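# Hang the wine glass upside down on the rack

## Task

Pick up the wine glass from the table and hang it inverted on the rack so that its stem sits fully inside an unoccupied curl and the glass rests against the wire alone. The attempt fails if the glass is thrown, falls further than about a thumb's length, or is struck as hard as such a fall would strike it, and also if any glass tips over while no gripper is supporting it. The glasses already on the rack must still hang upright in their own curls at the end.

## Robot and tools

Robot: two arms, left_arm and right_arm, each a six-joint arm with a two-finger parallel gripper and a wrist camera. In the scene frame the origin is level with the table top, midway between the arms, +x points out over the table, +z is up, and left_arm is on the +y side; image left and right do not follow the arm names. left_arm's base sits near (-0.001, +0.289, +0.004) m and right_arm's near (+0.008, -0.321, -0.004) m, both nearly aligned with the scene axes. The fingers point along the gripper's +z axis and close along its y axis. end_effector_position is the point between the finger pads, roughly 1 cm behind the tips.

Frames: each arm's reported position, orientation (end_effector_quat_wxyz) and Hand target are in that arm's own base frame. Commanded offsets run along that arm's base axes, and rotations turn about the Hand target's position. Reported poses can be off by a few centimetres, more at long reach.

Row layout (shared by execute_actions and move): one flat list of 14 numbers covering both arms, each in [-1, 1]: dx, dy, dz, rx, ry, rz, opening for left_arm, then the same seven for right_arm. The first six of each arm are an offset, not a pose: they are measured from that arm's Hand target as it stood when the action or move began. Scale: 1.0 equals 0.6 m for dx, dy, dz and 180 degrees for rx, ry, rz; the three rotation numbers together form a single rotation vector. The opening is absolute: +1 is fully open (0.093 m), -1 is closed. To leave an arm alone, send 0 for its six offset numbers and repeat its current opening, because 0 is itself an opening command.

execute_actions(actions, cameras): actions is a list of actions, each a list of up to 15 rows, one row per 1/30 s step; a short action keeps its final row until step 15. Every row in an action is counted from the pose at the start of that action, so sending the same offset again moves the arm further. Images come back only for an empty actions list or when cameras is given (["all"], names, or []). An empty list also reports the scene number and which fields can be omitted.

move(target, speed, blend, opening_speed, grip_force, blocking, cameras): drives each gripper in a straight line toward target, one 14-number row or a list of up to 15 rows, all offsets from the same starting Hand targets (not chained). speed is top path speed in m/s, 0.002 to 2.9, default 0.25; turning rate is capped at twice that in rad/s. blend in metres rounds corners of a list; 0 stops at each point. opening_speed (0.2 or more, per second on the -1..1 scale) makes finger changes gradual. grip_force is per-pad force in newtons, 10 to 50, and stays set; lower values close slowly. blocking=false returns after about 0.5 s while the move continues. A move lasts at most 10 s. Its result adds a move: line giving the ending (done, off_target, moving, held, fault) and any limits (paced = pose clipped, held = steps withheld). done means resting within 10 mm and 2 degrees of the target. Paths do not avoid obstacles or the other arm; faster moves lag, stray and hit harder.

wait(seconds): 0 to 3600, sends nothing new, returns early if a running move ends. stop(): brakes the running move. zoom_image(camera, region): region is [x0, y0, x1, y1] in pixels of the latest image, at most 504 by 504; cameras are cam_head_left, cam_head_right, cam_high, cam_low, cam_left_wrist, cam_right_wrist, all 896x504. read_manual(section) only gives licence texts. finished_scene(scene) ends the scene irreversibly; call nothing after it in the same reply.

Result lines: Hand target is the last commanded pose after clipping, and the base for the next offsets. The gripper often stops short of it; a new execute_actions call (even all zeros) requests it again, otherwise send the missing distance. Orientation commands are clipped to within 40 degrees of the measured orientation each step. grip_measured is the finger motor's position on the -1..+1 scale: pads meet near -0.94, and each millimetre of object width adds about 0.0208. To hold firmly, command roughly 0.41 below the reading for the object's width; a glass stem is thin and round and may need lower; to release, command well above that reading. Joint positions end with the opening in metres. Joint torques are noisy and offset; joints 1 to 3 wrap at ±28 N m. "Within noise" velocities mean the arm is still.

Avoid: letting the glass fall more than a few centimetres, knocking any glass, letting glasses tip, pressing hard on anything, arms or grippers touching each other (no clearance check between grippers or wrist cameras), closing one gripper on the other's fingers, and contact with the bar, spacers, plate or low rail near the bases. Wrist-camera cable contact counts as touching. Nothing may leave the table. A blocked arm keeps pushing until commanded back past its gripper. Paths passing close to an arm's own base can whip the elbow around; route around it. Small moves may not happen or may drift; check position and tilt after each move. Holding loads or stretched poses heats motors: MOTOR HOT appears at 75 °C, at 90 °C the arm folds and idles, at 100 °C it collapses. Occasional pushes may disturb loose objects.

Each tool is called after ">>>" by a JSON object that holds its "name" and its "arguments".

## Session

>>> {"name": "execute_actions", "arguments": {"actions": []}}

Scene clock: 0.00 s.
left_arm: end_effector_position=(+0.3473, +0.0152, +0.2480) grip_measured=+1.000 end_effector_quat_wxyz=(+0.580, -0.015, +0.811, +0.080) | right_arm: end_effector_position=(+0.3081, +0.0319, +0.2656) grip_measured=+1.000 end_effector_quat_wxyz=(+0.528, -0.088, +0.844, -0.036)
Joint positions: left_arm=[-0.051 0.955 0.699 -0.072 -0.195 0.052 0.093] | right_arm=[0.168 0.86 0.856 -0.456 0.12 -0.113 0.093]
Joint velocities: within noise
Joint torques (N m): no reading
Heat: left arm: 45 °C; right arm: 48 °C.
Hand target: left_arm +0.3472, +0.0153, +0.2503; +0.581, -0.016, +0.810, +0.080 | right_arm +0.3096, +0.0324, +0.2768; +0.541, -0.086, +0.836, -0.035
Tool commands: left_gripper/opening=+1.0 right_gripper/opening=+1.0

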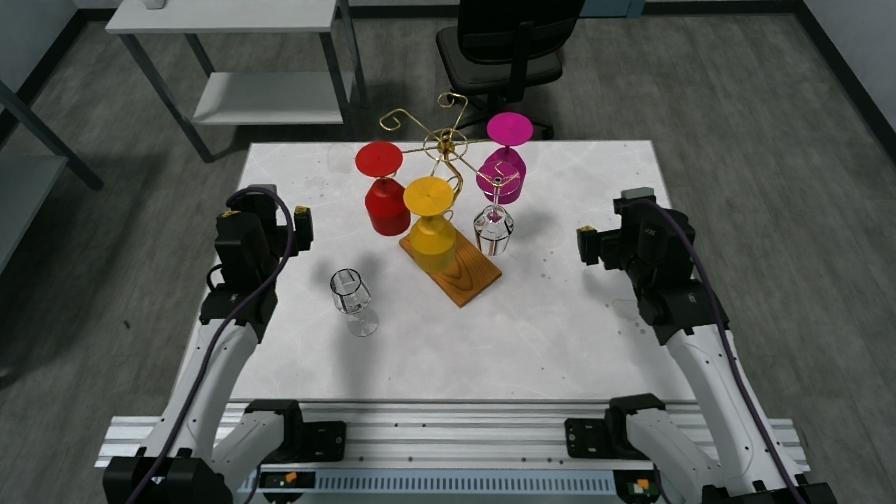

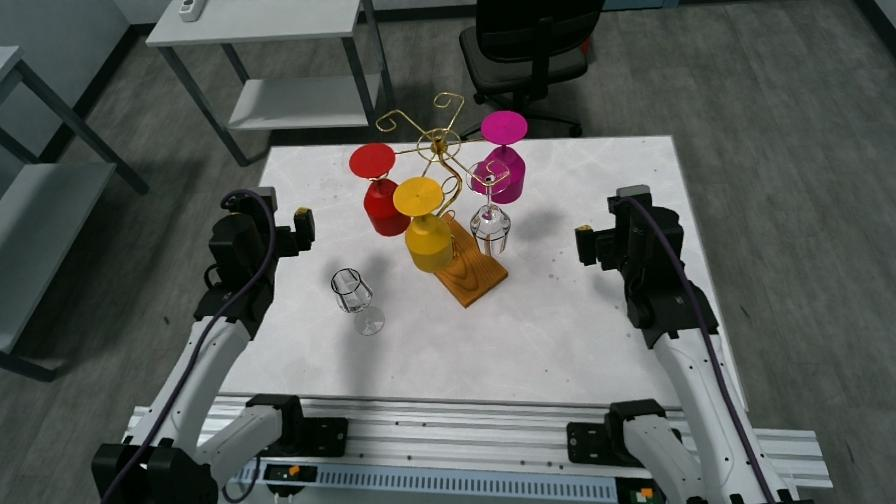

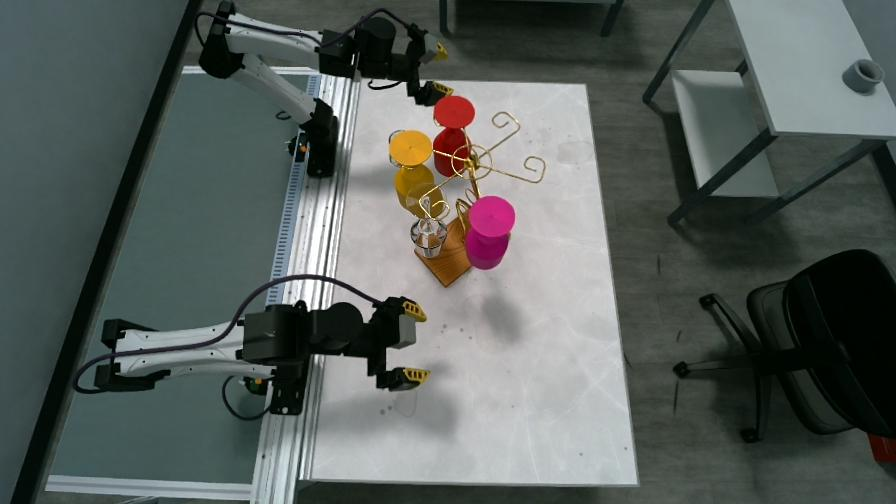

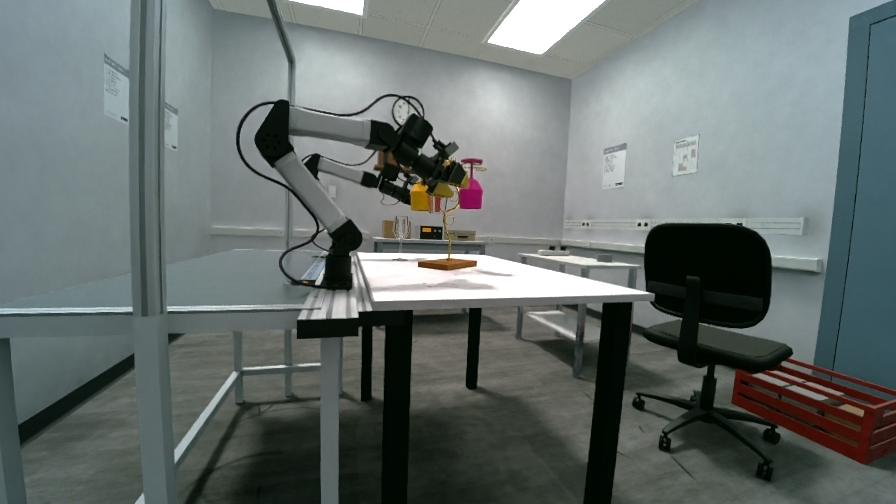

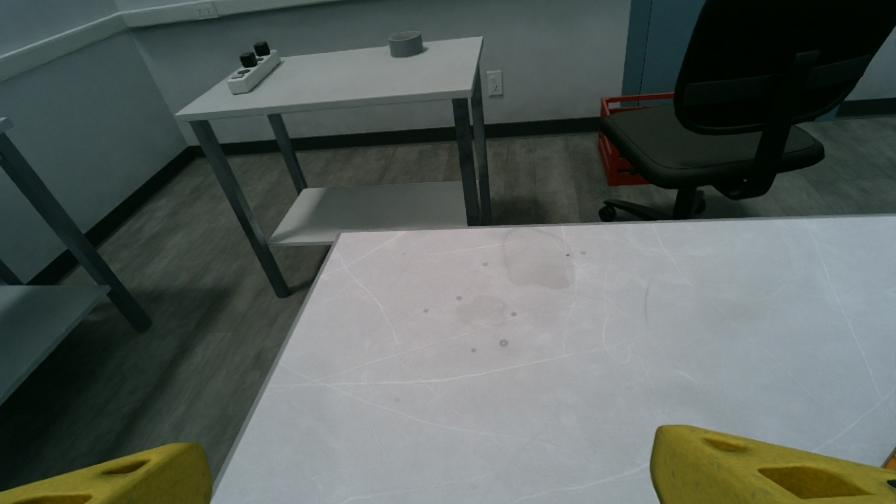

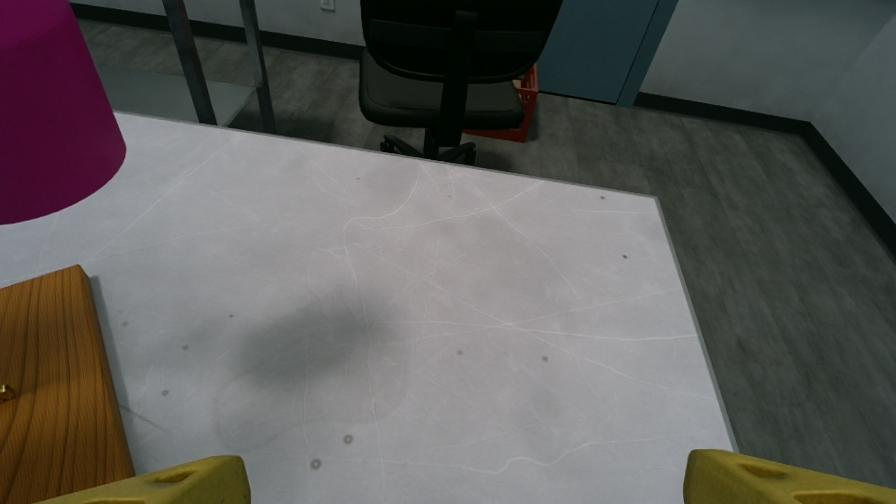

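>>> {"name": "zoom_image", "arguments": {"camera": "cam_head_left", "region": [320, 80, 560, 350]}}

>>> {"name": "zoom_image", "arguments": {"camera": "cam_head_right", "region": [320, 80, 560, 350]}}

>>> {"name": "zoom_image", "arguments": {"camera": "cam_high", "region": [360, 70, 600, 300]}}

>>> {"name": "zoom_image", "arguments": {"camera": "cam_low", "region": [340, 110, 520, 300]}}

Scaled by 1.867 from the camera's image (finer frame: 1280x720).

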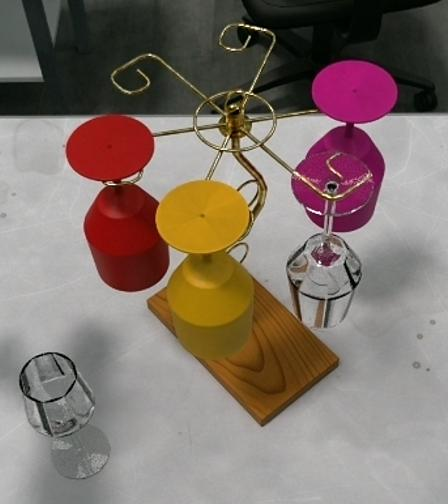

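Scaled by 1.867 from the camera's image (finer frame: 1280x720).

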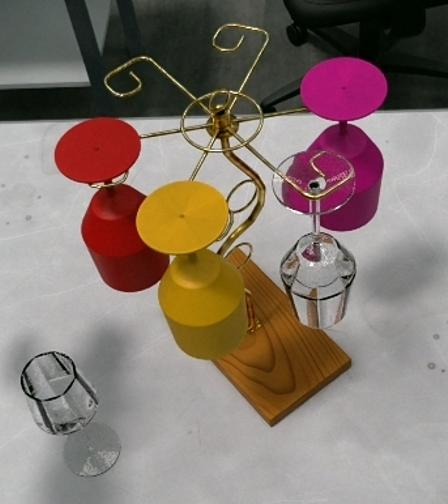

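Scaled by 2.100 from the camera's image (finer frame: 1280x720).

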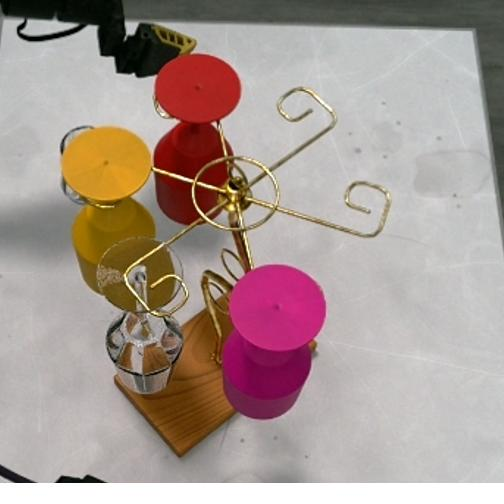

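Scaled by 2.653 from the camera's image (finer frame: 1280x720).

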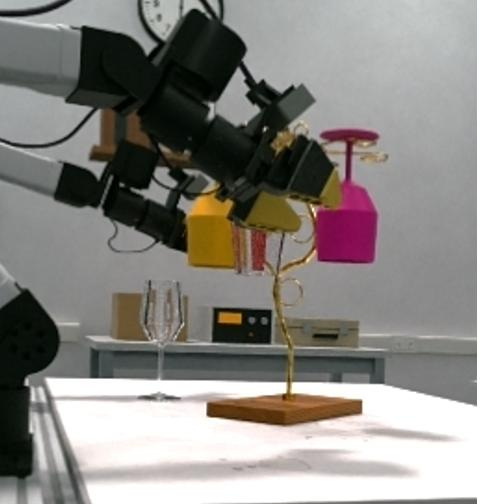

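>>> {"name": "zoom_image", "arguments": {"camera": "cam_high", "region": [480, 100, 560, 190]}}

>>> {"name": "zoom_image", "arguments": {"camera": "cam_high", "region": [400, 175, 480, 265]}}

>>> {"name": "zoom_image", "arguments": {"camera": "cam_head_left", "region": [370, 85, 480, 175]}}

>>> {"name": "zoom_image", "arguments": {"camera": "cam_head_right", "region": [370, 85, 480, 175]}}

>>> {"name": "zoom_image", "arguments": {"camera": "cam_head_left", "region": [460, 145, 550, 215]}}

>>> {"name": "zoom_image", "arguments": {"camera": "cam_head_left", "region": [310, 250, 400, 350]}}

>>> {"name": "zoom_image", "arguments": {"camera": "cam_head_right", "region": [310, 250, 400, 350]}}

Scaled by 5.600 from the camera's image (finer frame: 1280x720).

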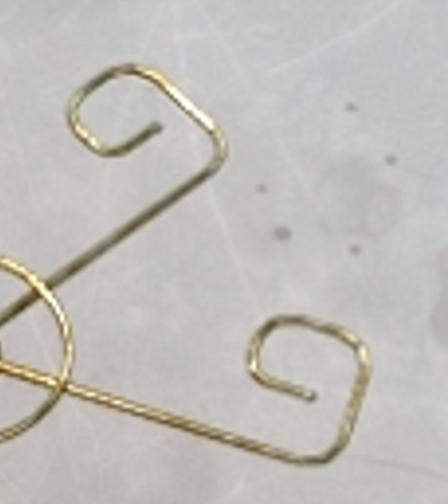

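Scaled by 5.600 from the camera's image (finer frame: 1280x720).

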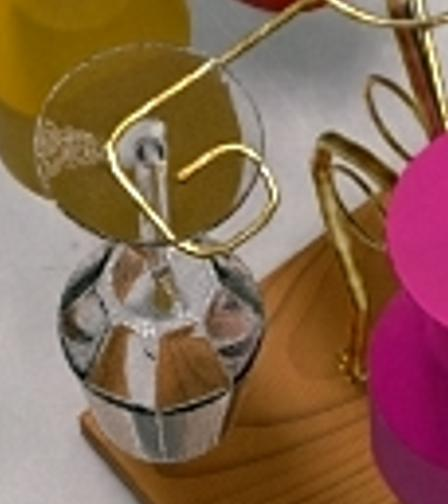

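Scaled by 4.582 from the camera's image (finer frame: 1280x720).

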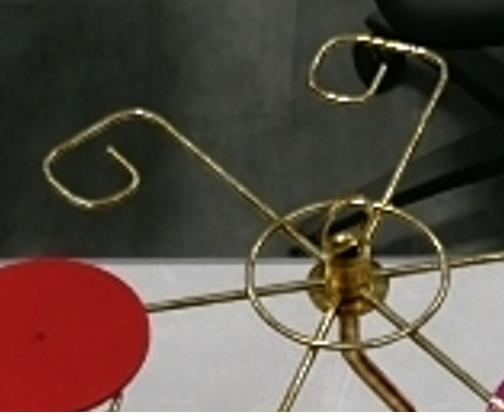

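Scaled by 4.582 from the camera's image (finer frame: 1280x720).

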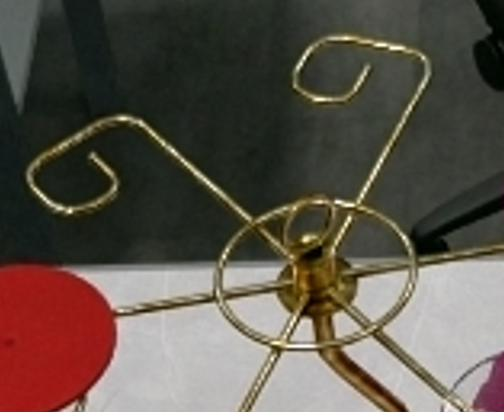

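Scaled by 5.600 from the camera's image (finer frame: 1280x720).

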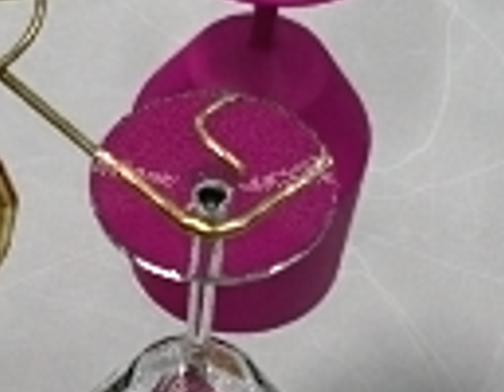

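Scaled by 5.040 from the camera's image (finer frame: 1280x720).

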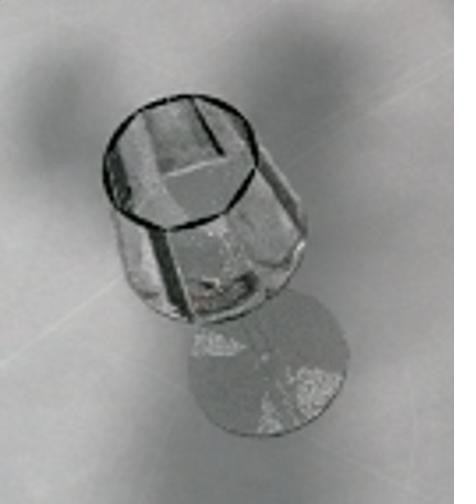

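Scaled by 5.040 from the camera's image (finer frame: 1280x720).

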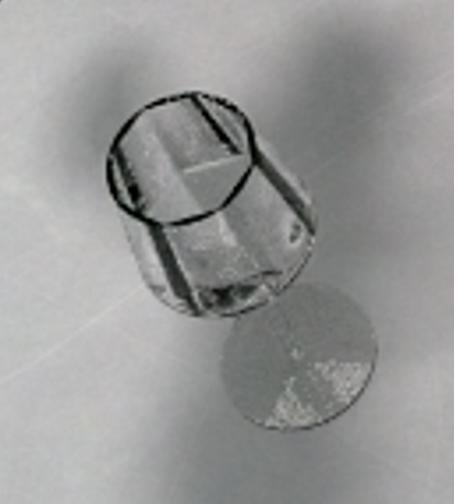

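>>> {"name": "move", "arguments": {"target": [-0.188,0.078,-0.083,-0.087,0.276,0.058,1,0,0,0,0,0,0,1]}}

Scene clock: 6.57 s.
left_arm: end_effector_position=(+0.2336, +0.0614, +0.1962) grip_measured=+1.000 end_effector_quat_wxyz=(+0.171, -0.129, +0.976, +0.025) | right_arm: end_effector_position=(+0.3081, +0.0319, +0.2656) grip_measured=+1.000 end_effector_quat_wxyz=(+0.528, -0.088, +0.844, -0.036)
Joint positions: left_arm=[0.25 1.166 1.198 -1.256 -0.009 -0.01 0.093] | right_arm=[0.168 0.86 0.856 -0.456 0.12 -0.113 0.093]
Joint torques (N m): left_arm=[0.58 -1.63 9.39 0.96 0.11 -0.06] | right_arm=[0.59 -1.95 9.42 2.3 0.04 0.05]
Heat: left arm: 45 °C; right arm: 50 °C.
Hand target: left_arm +0.2344, +0.0621, +0.2006; +0.171, -0.128, +0.977, +0.022 | right_arm +0.3096, +0.0324, +0.2768; +0.541, -0.086, +0.836, -0.035
Off the commanded pose: left_arm 0.005 m, 0 deg | right_arm 0.011 m, 2 deg.
move: done

>>> {"name": "move", "arguments": {"target": [[0.023,-0.2,0.079,-0.227,-0.061,-0.0855,1,0,0,0,0,0,0,1],[-0.022,-0.297,0.266,-0.454,-0.1215,-0.171,1,0,0,0,0,0,0,1]], "blend": 0.03}}

>>> {"name": "move", "arguments": {"target": [[0,0,0,-0.077,0.29,0,1,0,0,0,0,0,0,1],[0,0,0,-0.156,0.591,0,1,0,0,0,0,0,0,1]], "blend": 0.02, "speed": 0.5, "cameras": ["all"]}}

Scene clock: 10.93 s.
left_arm: end_effector_position=(+0.2196, -0.1148, +0.3557) grip_measured=+1.000 end_effector_quat_wxyz=(+0.209, +0.024, +0.709, -0.673) | right_arm: end_effector_position=(+0.3081, +0.0319, +0.2656) grip_measured=+1.000 end_effector_quat_wxyz=(+0.528, -0.088, +0.844, -0.036)
Joint positions: left_arm=[0.266 1.214 1.251 -1.455 1.563 0.181 0.093] | right_arm=[0.168 0.86 0.856 -0.456 0.12 -0.113 0.093]
Joint torques (N m): left_arm=[-1.06 -1.59 8.46 0.64 0.94 -0.11] | right_arm=[0.58 -1.91 9.4 2.3 0.03 0.05]
Heat: left arm: 44 °C; right arm: 50 °C.
Hand target: left_arm +0.2213, -0.1160, +0.3603; +0.212, +0.032, +0.706, -0.675 | right_arm +0.3096, +0.0324, +0.2768; +0.541, -0.086, +0.836, -0.035
Off the commanded pose: left_arm 0.005 m, 1 deg | right_arm 0.011 m, 2 deg.
move: done

Scene clock: 14.13 s.
left_arm: end_effector_position=(+0.2211, -0.1144, +0.3570) grip_measured=+1.000 end_effector_quat_wxyz=(+0.427, +0.560, -0.431, +0.564) | right_arm: end_effector_position=(+0.3081, +0.0319, +0.2656) grip_measured=+1.000 end_effector_quat_wxyz=(+0.528, -0.088, +0.844, -0.036)
Joint positions: left_arm=[0.266 1.255 1.281 -1.569 1.571 -1.591 0.093] | right_arm=[0.168 0.86 0.856 -0.456 0.12 -0.113 0.093]
Joint torques (N m): left_arm=[-1.14 -1.85 8.58 0.25 0.82 -0.21] | right_arm=[0.59 -1.88 9.43 2.31 0.04 0.05]
Heat: left arm: 44 °C; right arm: 50 °C.
Hand target: left_arm +0.2213, -0.1160, +0.3602; +0.431, +0.561, -0.432, +0.560 | right_arm +0.3096, +0.0324, +0.2768; +0.541, -0.086, +0.836, -0.035
Off the commanded pose: left_arm 0.004 m, 1 deg | right_arm 0.011 m, 2 deg.
move: done

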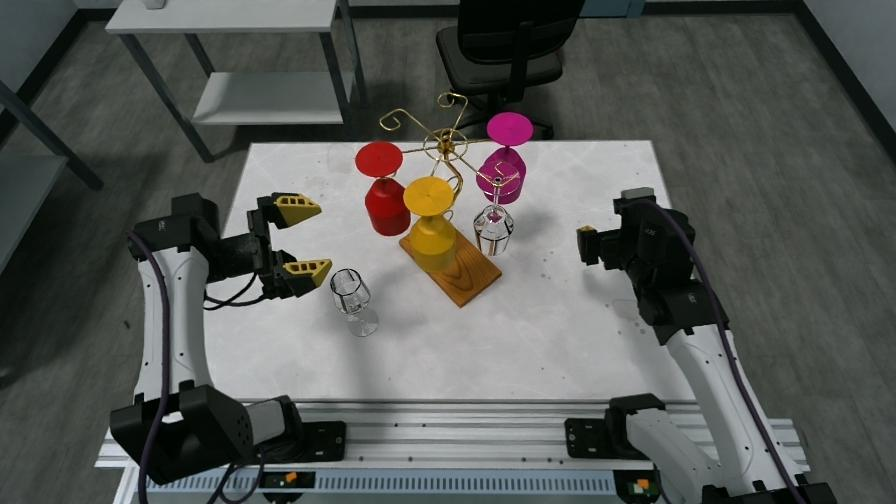

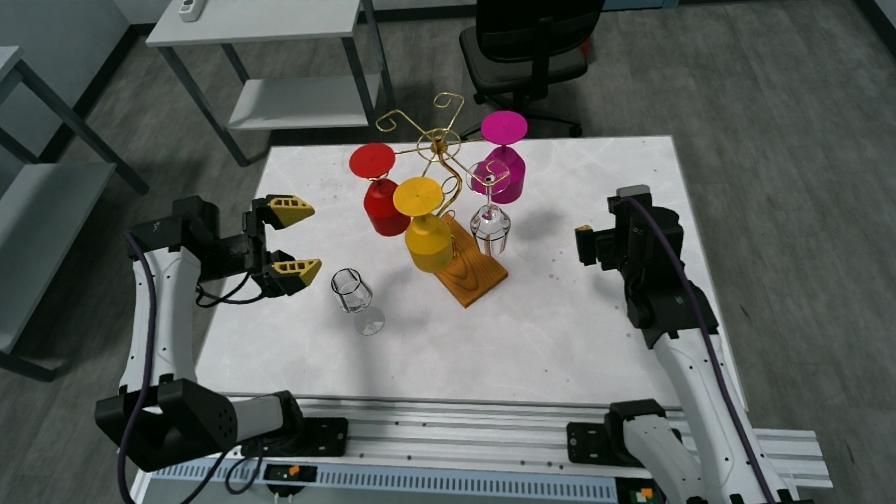

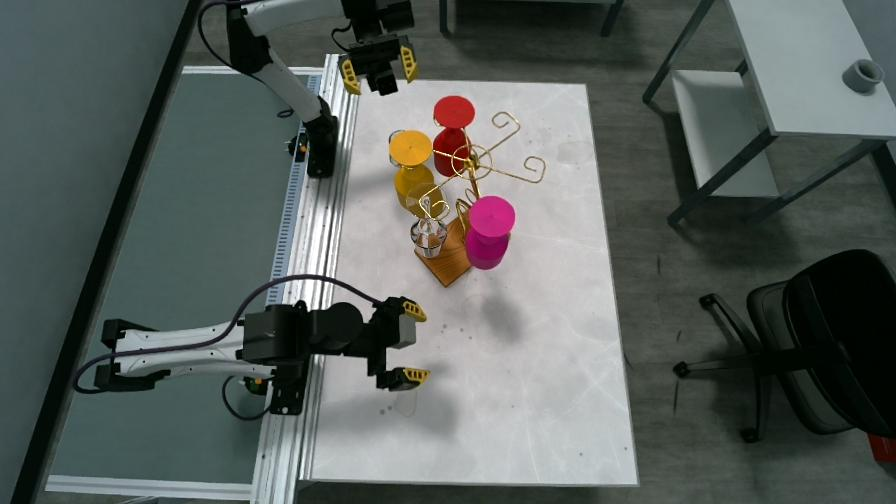

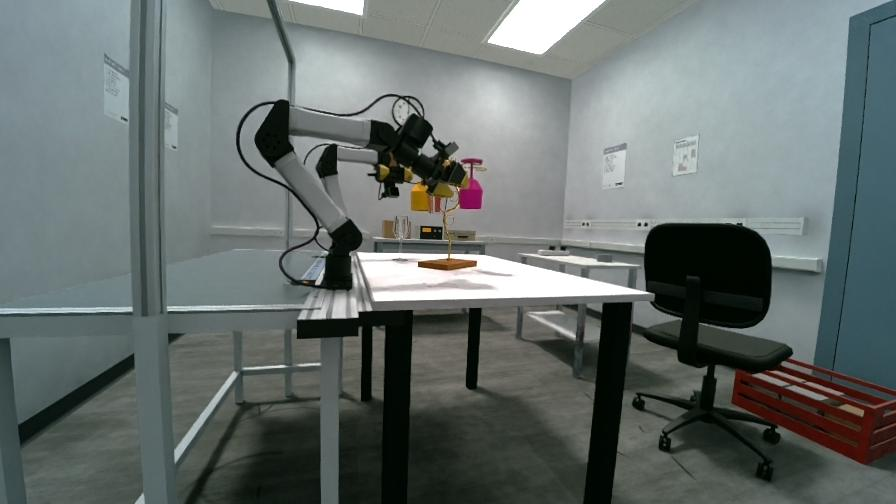

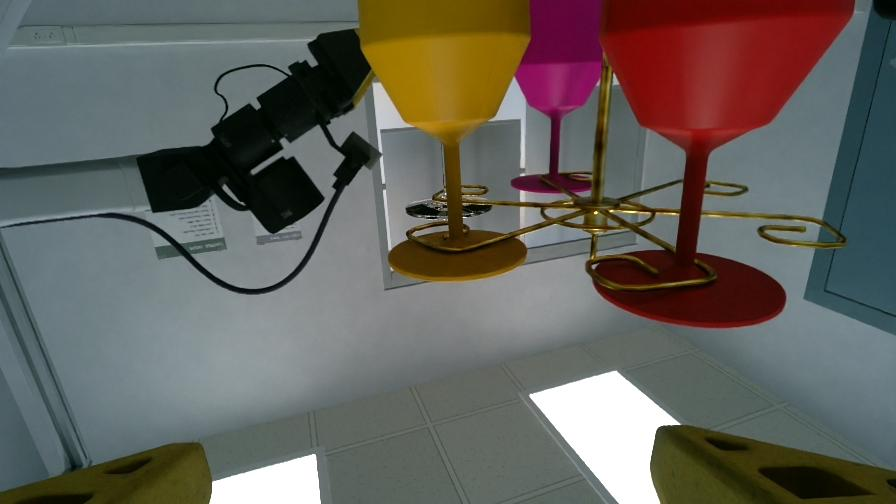

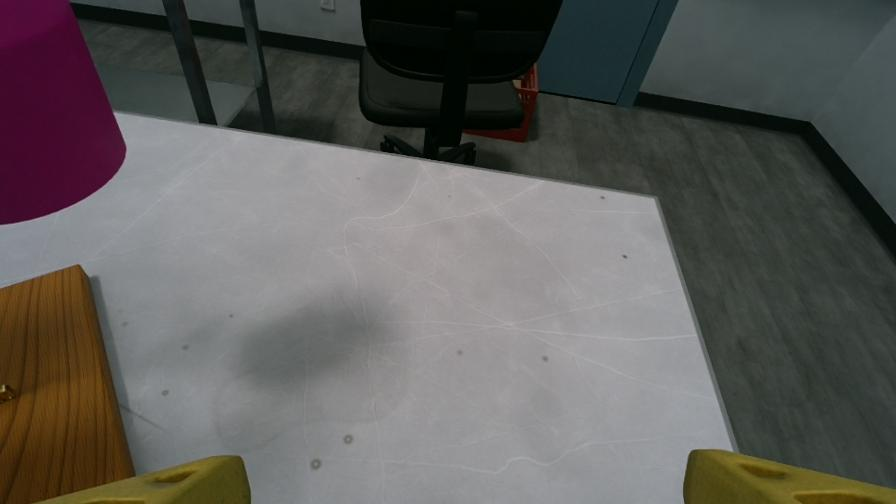

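>>> {"name": "move", "arguments": {"target": [0,0,-0.235,0,0,0,1,0,0,0,0,0,0,1], "cameras": ["cam_head_left","cam_head_right","cam_high","cam_left_wrist"]}}

>>> {"name": "zoom_image", "arguments": {"camera": "cam_head_left", "region": [250, 200, 410, 350]}}

>>> {"name": "zoom_image", "arguments": {"camera": "cam_head_right", "region": [250, 200, 410, 350]}}

Scene clock: 15.87 s.
left_arm: end_effector_position=(+0.2210, -0.1153, +0.2221) grip_measured=+1.000 end_effector_quat_wxyz=(+0.429, +0.563, -0.433, +0.558) | right_arm: end_effector_position=(+0.3081, +0.0319, +0.2656) grip_measured=+1.000 end_effector_quat_wxyz=(+0.528, -0.088, +0.844, -0.036)
Joint positions: left_arm=[0.261 1.359 0.809 -1.303 1.562 -1.288 0.093] | right_arm=[0.168 0.86 0.856 -0.456 0.12 -0.113 0.093]
Joint torques (N m): left_arm=[-0.79 -2.32 5.49 0.08 0.92 -0.06] | right_arm=[0.58 -1.94 9.43 2.32 0.04 0.04]
Heat: left arm: 44 °C; right arm: 51 °C.
Hand target: left_arm +0.2212, -0.1161, +0.2192; +0.431, +0.561, -0.432, +0.560 | right_arm +0.3096, +0.0324, +0.2768; +0.541, -0.086, +0.836, -0.035
Off the commanded pose: left_arm 0.003 m, 0 deg | right_arm 0.011 m, 2 deg.
move: done

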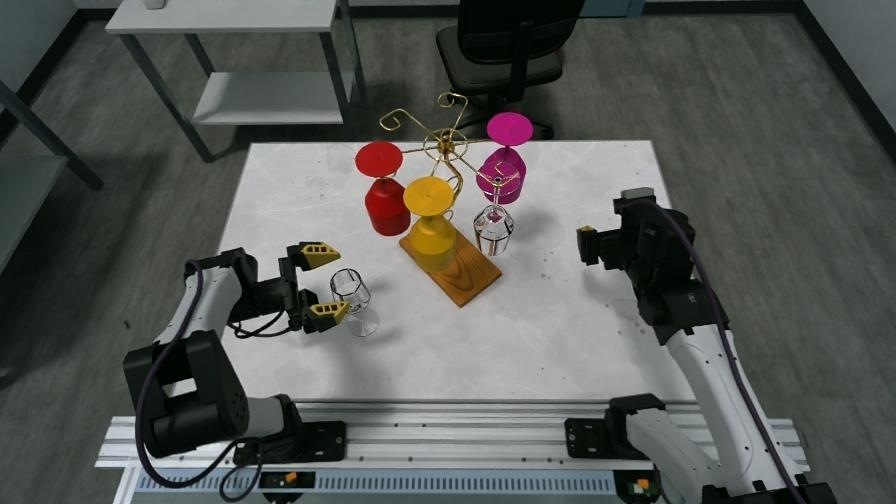

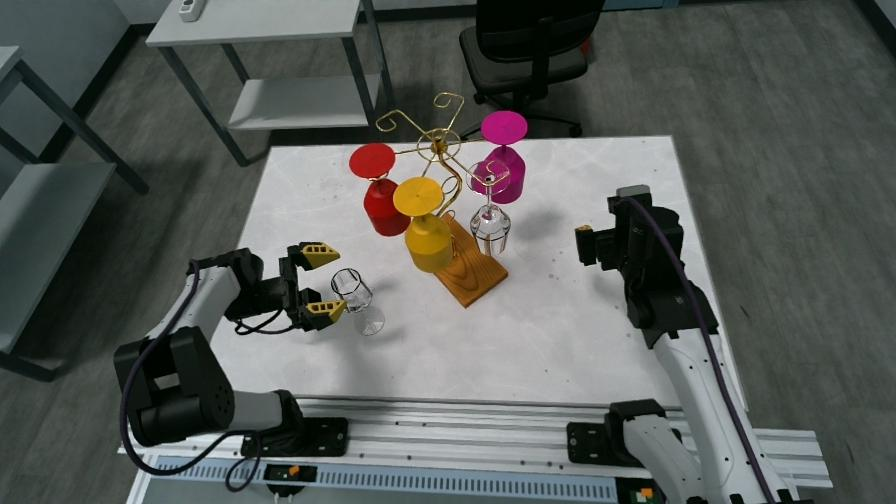

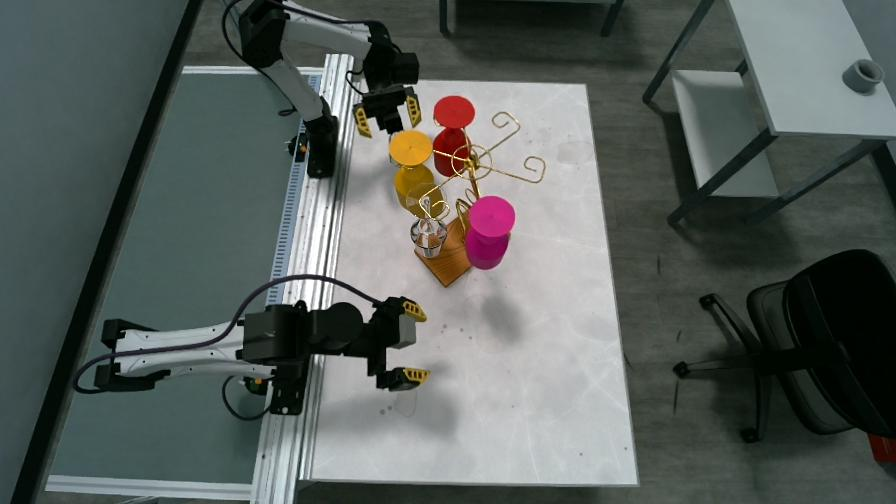

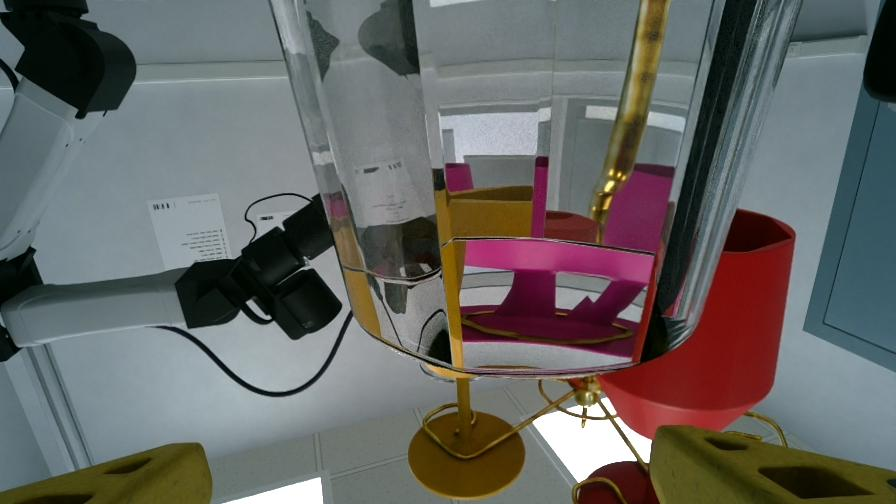

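Scaled by 3.150 from the camera's image (finer frame: 1280x720).

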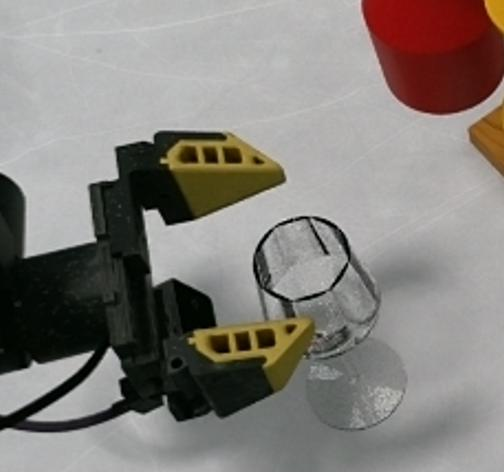

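Scaled by 3.150 from the camera's image (finer frame: 1280x720).

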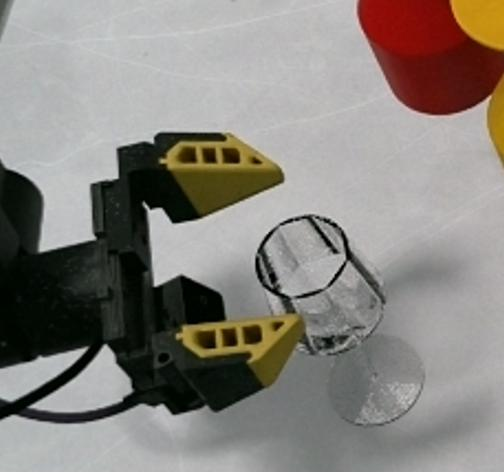

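>>> {"name": "move", "arguments": {"target": [[0.024,-0.017,0,0,0,0,1,0,0,0,0,0,0,1],[0.024,-0.017,-0.075,0,0,0,1,0,0,0,0,0,0,1]], "blend": 0.003, "speed": 0.15, "cameras": ["cam_head_left","cam_head_right","cam_low","cam_left_wrist"]}}

>>> {"name": "zoom_image", "arguments": {"camera": "cam_head_left", "region": [250, 200, 410, 350]}}

>>> {"name": "zoom_image", "arguments": {"camera": "cam_low", "region": [340, 140, 500, 290]}}

Scene clock: 17.63 s.
left_arm: end_effector_position=(+0.2352, -0.1240, +0.1764) grip_measured=+1.000 end_effector_quat_wxyz=(+0.448, +0.548, -0.446, +0.547) | right_arm: end_effector_position=(+0.3081, +0.0319, +0.2656) grip_measured=+1.000 end_effector_quat_wxyz=(+0.528, -0.088, +0.844, -0.036)
Joint positions: left_arm=[0.2 1.567 0.773 -1.16 1.572 -1.19 0.093] | right_arm=[0.168 0.86 0.856 -0.456 0.12 -0.113 0.093]
Joint torques (N m): left_arm=[-1.05 -3.29 5.39 -0.09 0.9 -0.07] | right_arm=[0.57 -1.88 9.51 2.3 0.04 0.03]
Heat: left arm: 44 °C; right arm: 51 °C.
Hand target: left_arm +0.2356, -0.1263, +0.1742; +0.431, +0.561, -0.432, +0.559 | right_arm +0.3096, +0.0324, +0.2768; +0.541, -0.086, +0.836, -0.035
Off the commanded pose: left_arm 0.003 m, 3 deg | right_arm 0.011 m, 2 deg.
joint sent to its limit (left arm) — joint 5 (wrist yaw), upper limit. The joint targets are off in orientation, not in position.
move: off_target (left_arm)

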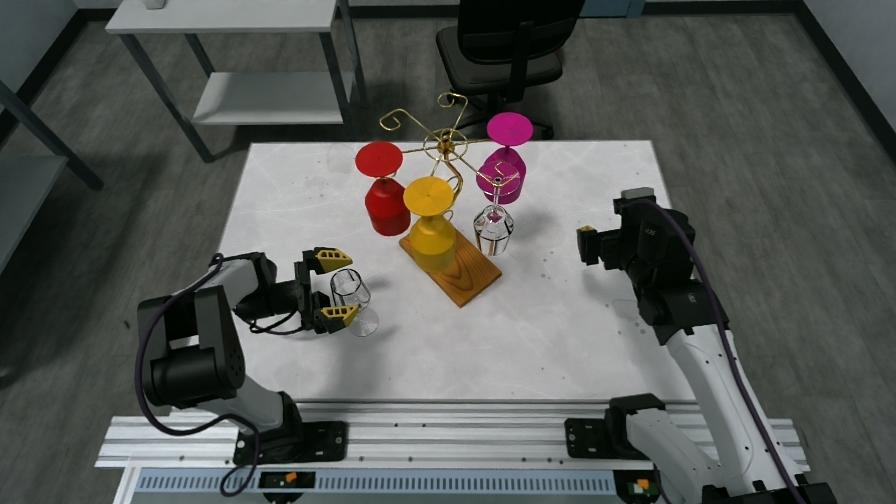

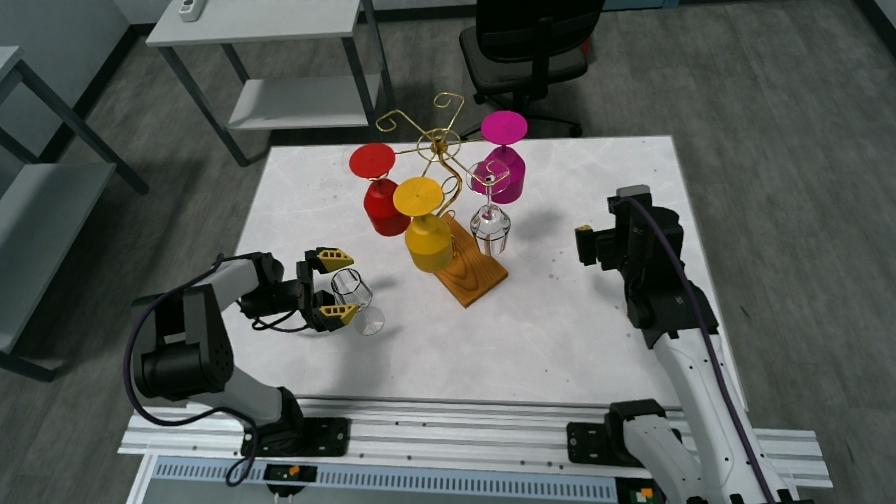

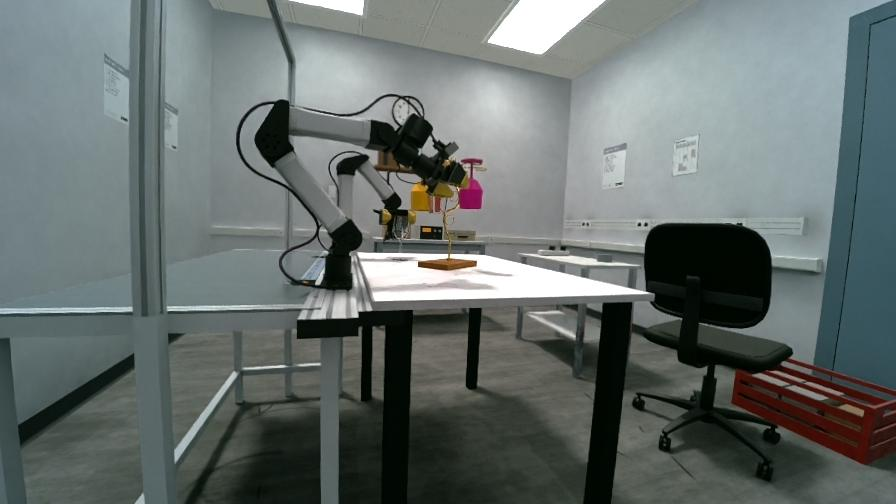

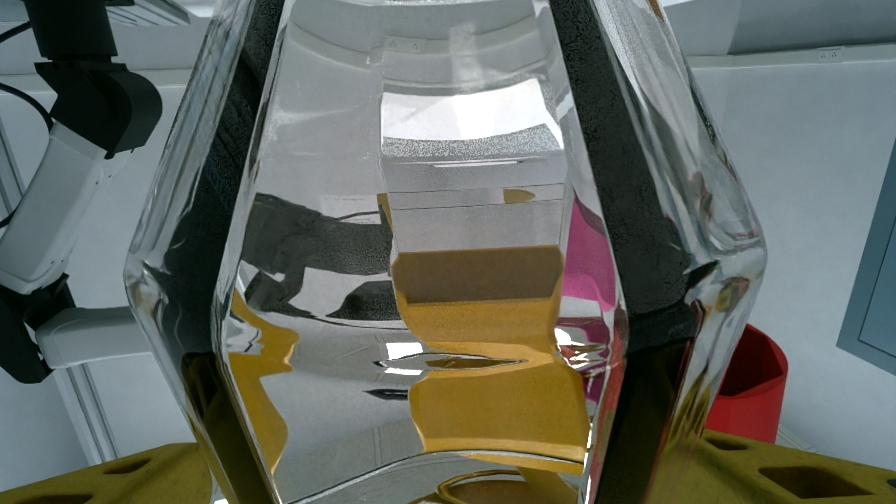

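Scaled by 3.150 from the camera's image (finer frame: 1280x720).

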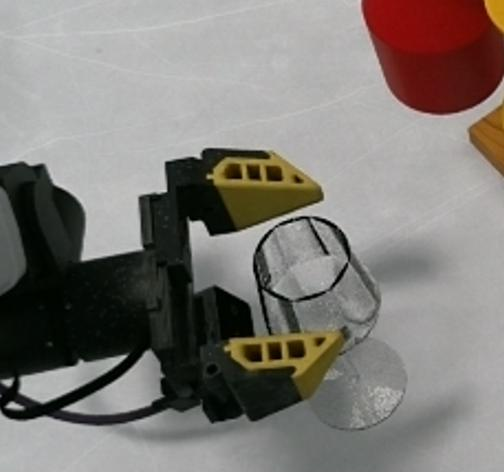

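Scaled by 3.150 from the camera's image (finer frame: 1280x720).

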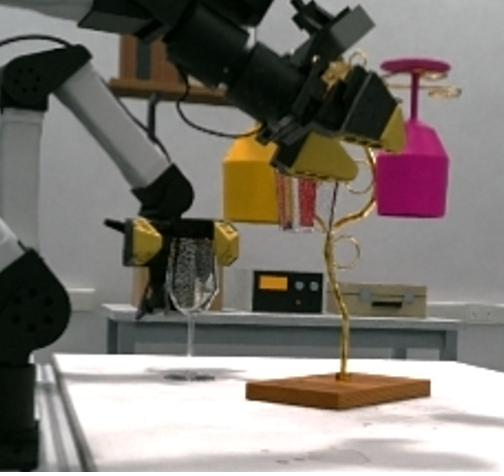

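>>> {"name": "move", "arguments": {"target": [0,0.0,-0.075,0,0,-0.022,1,0,0,0,0,0,0,1], "speed": 0.12, "cameras": ["cam_head_left","cam_low","cam_left_wrist"]}}

>>> {"name": "zoom_image", "arguments": {"camera": "cam_head_left", "region": [250, 200, 410, 350]}}

>>> {"name": "zoom_image", "arguments": {"camera": "cam_low", "region": [370, 200, 450, 280]}}

Scene clock: 21.10 s.
left_arm: end_effector_position=(+0.2366, -0.1245, +0.1332) grip_measured=+1.000 end_effector_quat_wxyz=(+0.450, +0.547, -0.447, +0.546) | right_arm: end_effector_position=(+0.3081, +0.0319, +0.2656) grip_measured=+1.000 end_effector_quat_wxyz=(+0.528, -0.088, +0.844, -0.036)
Joint positions: left_arm=[0.197 1.726 0.715 -1.041 1.572 -1.093 0.093] | right_arm=[0.168 0.86 0.856 -0.456 0.12 -0.113 0.093]
Joint torques (N m): left_arm=[-1.07 -3.75 4.49 -0.25 0.72 -0.04] | right_arm=[0.57 -1.95 9.44 2.31 0.04 0.05]
Heat: left arm: 45 °C; right arm: 51 °C.
Hand target: left_arm +0.2356, -0.1263, +0.1292; +0.450, +0.546, -0.451, +0.544 | right_arm +0.3096, +0.0324, +0.2768; +0.541, -0.086, +0.836, -0.035
Off the commanded pose: left_arm 0.004 m, 1 deg | right_arm 0.011 m, 2 deg.
move: done

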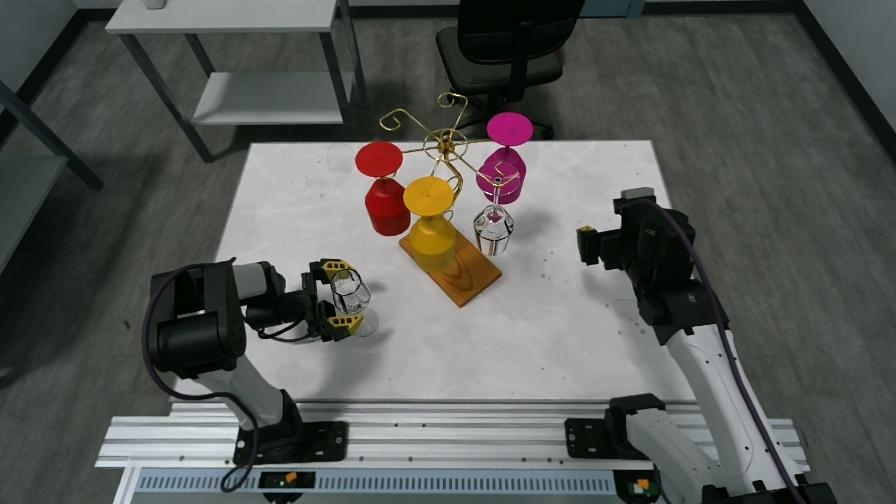

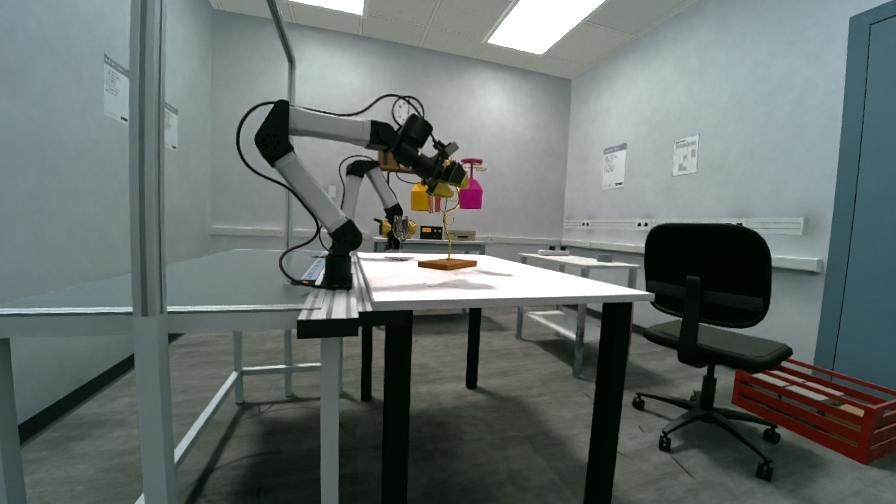

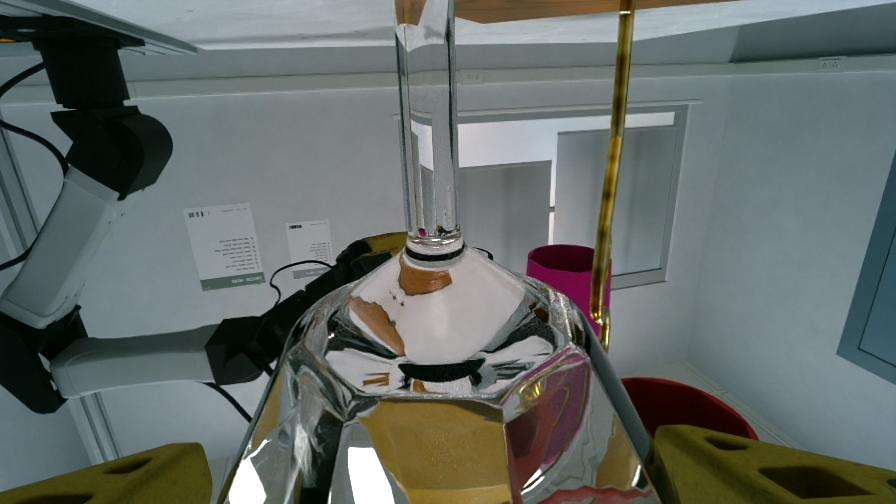

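Scaled by 3.150 from the camera's image (finer frame: 1280x720).

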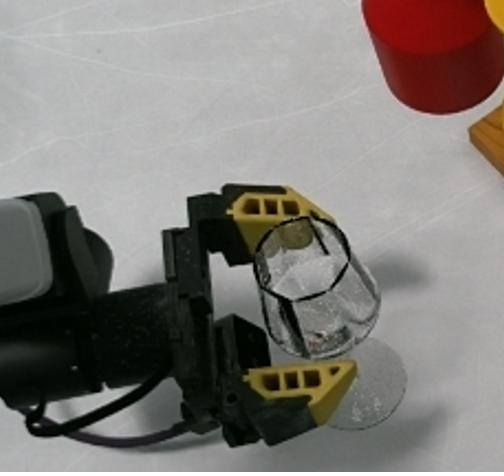

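Scaled by 6.300 from the camera's image (finer frame: 1280x720).

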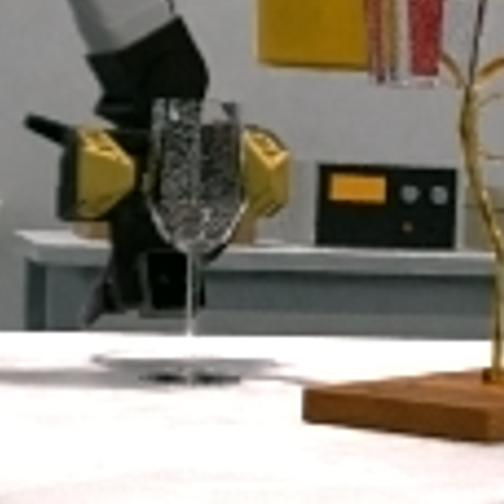

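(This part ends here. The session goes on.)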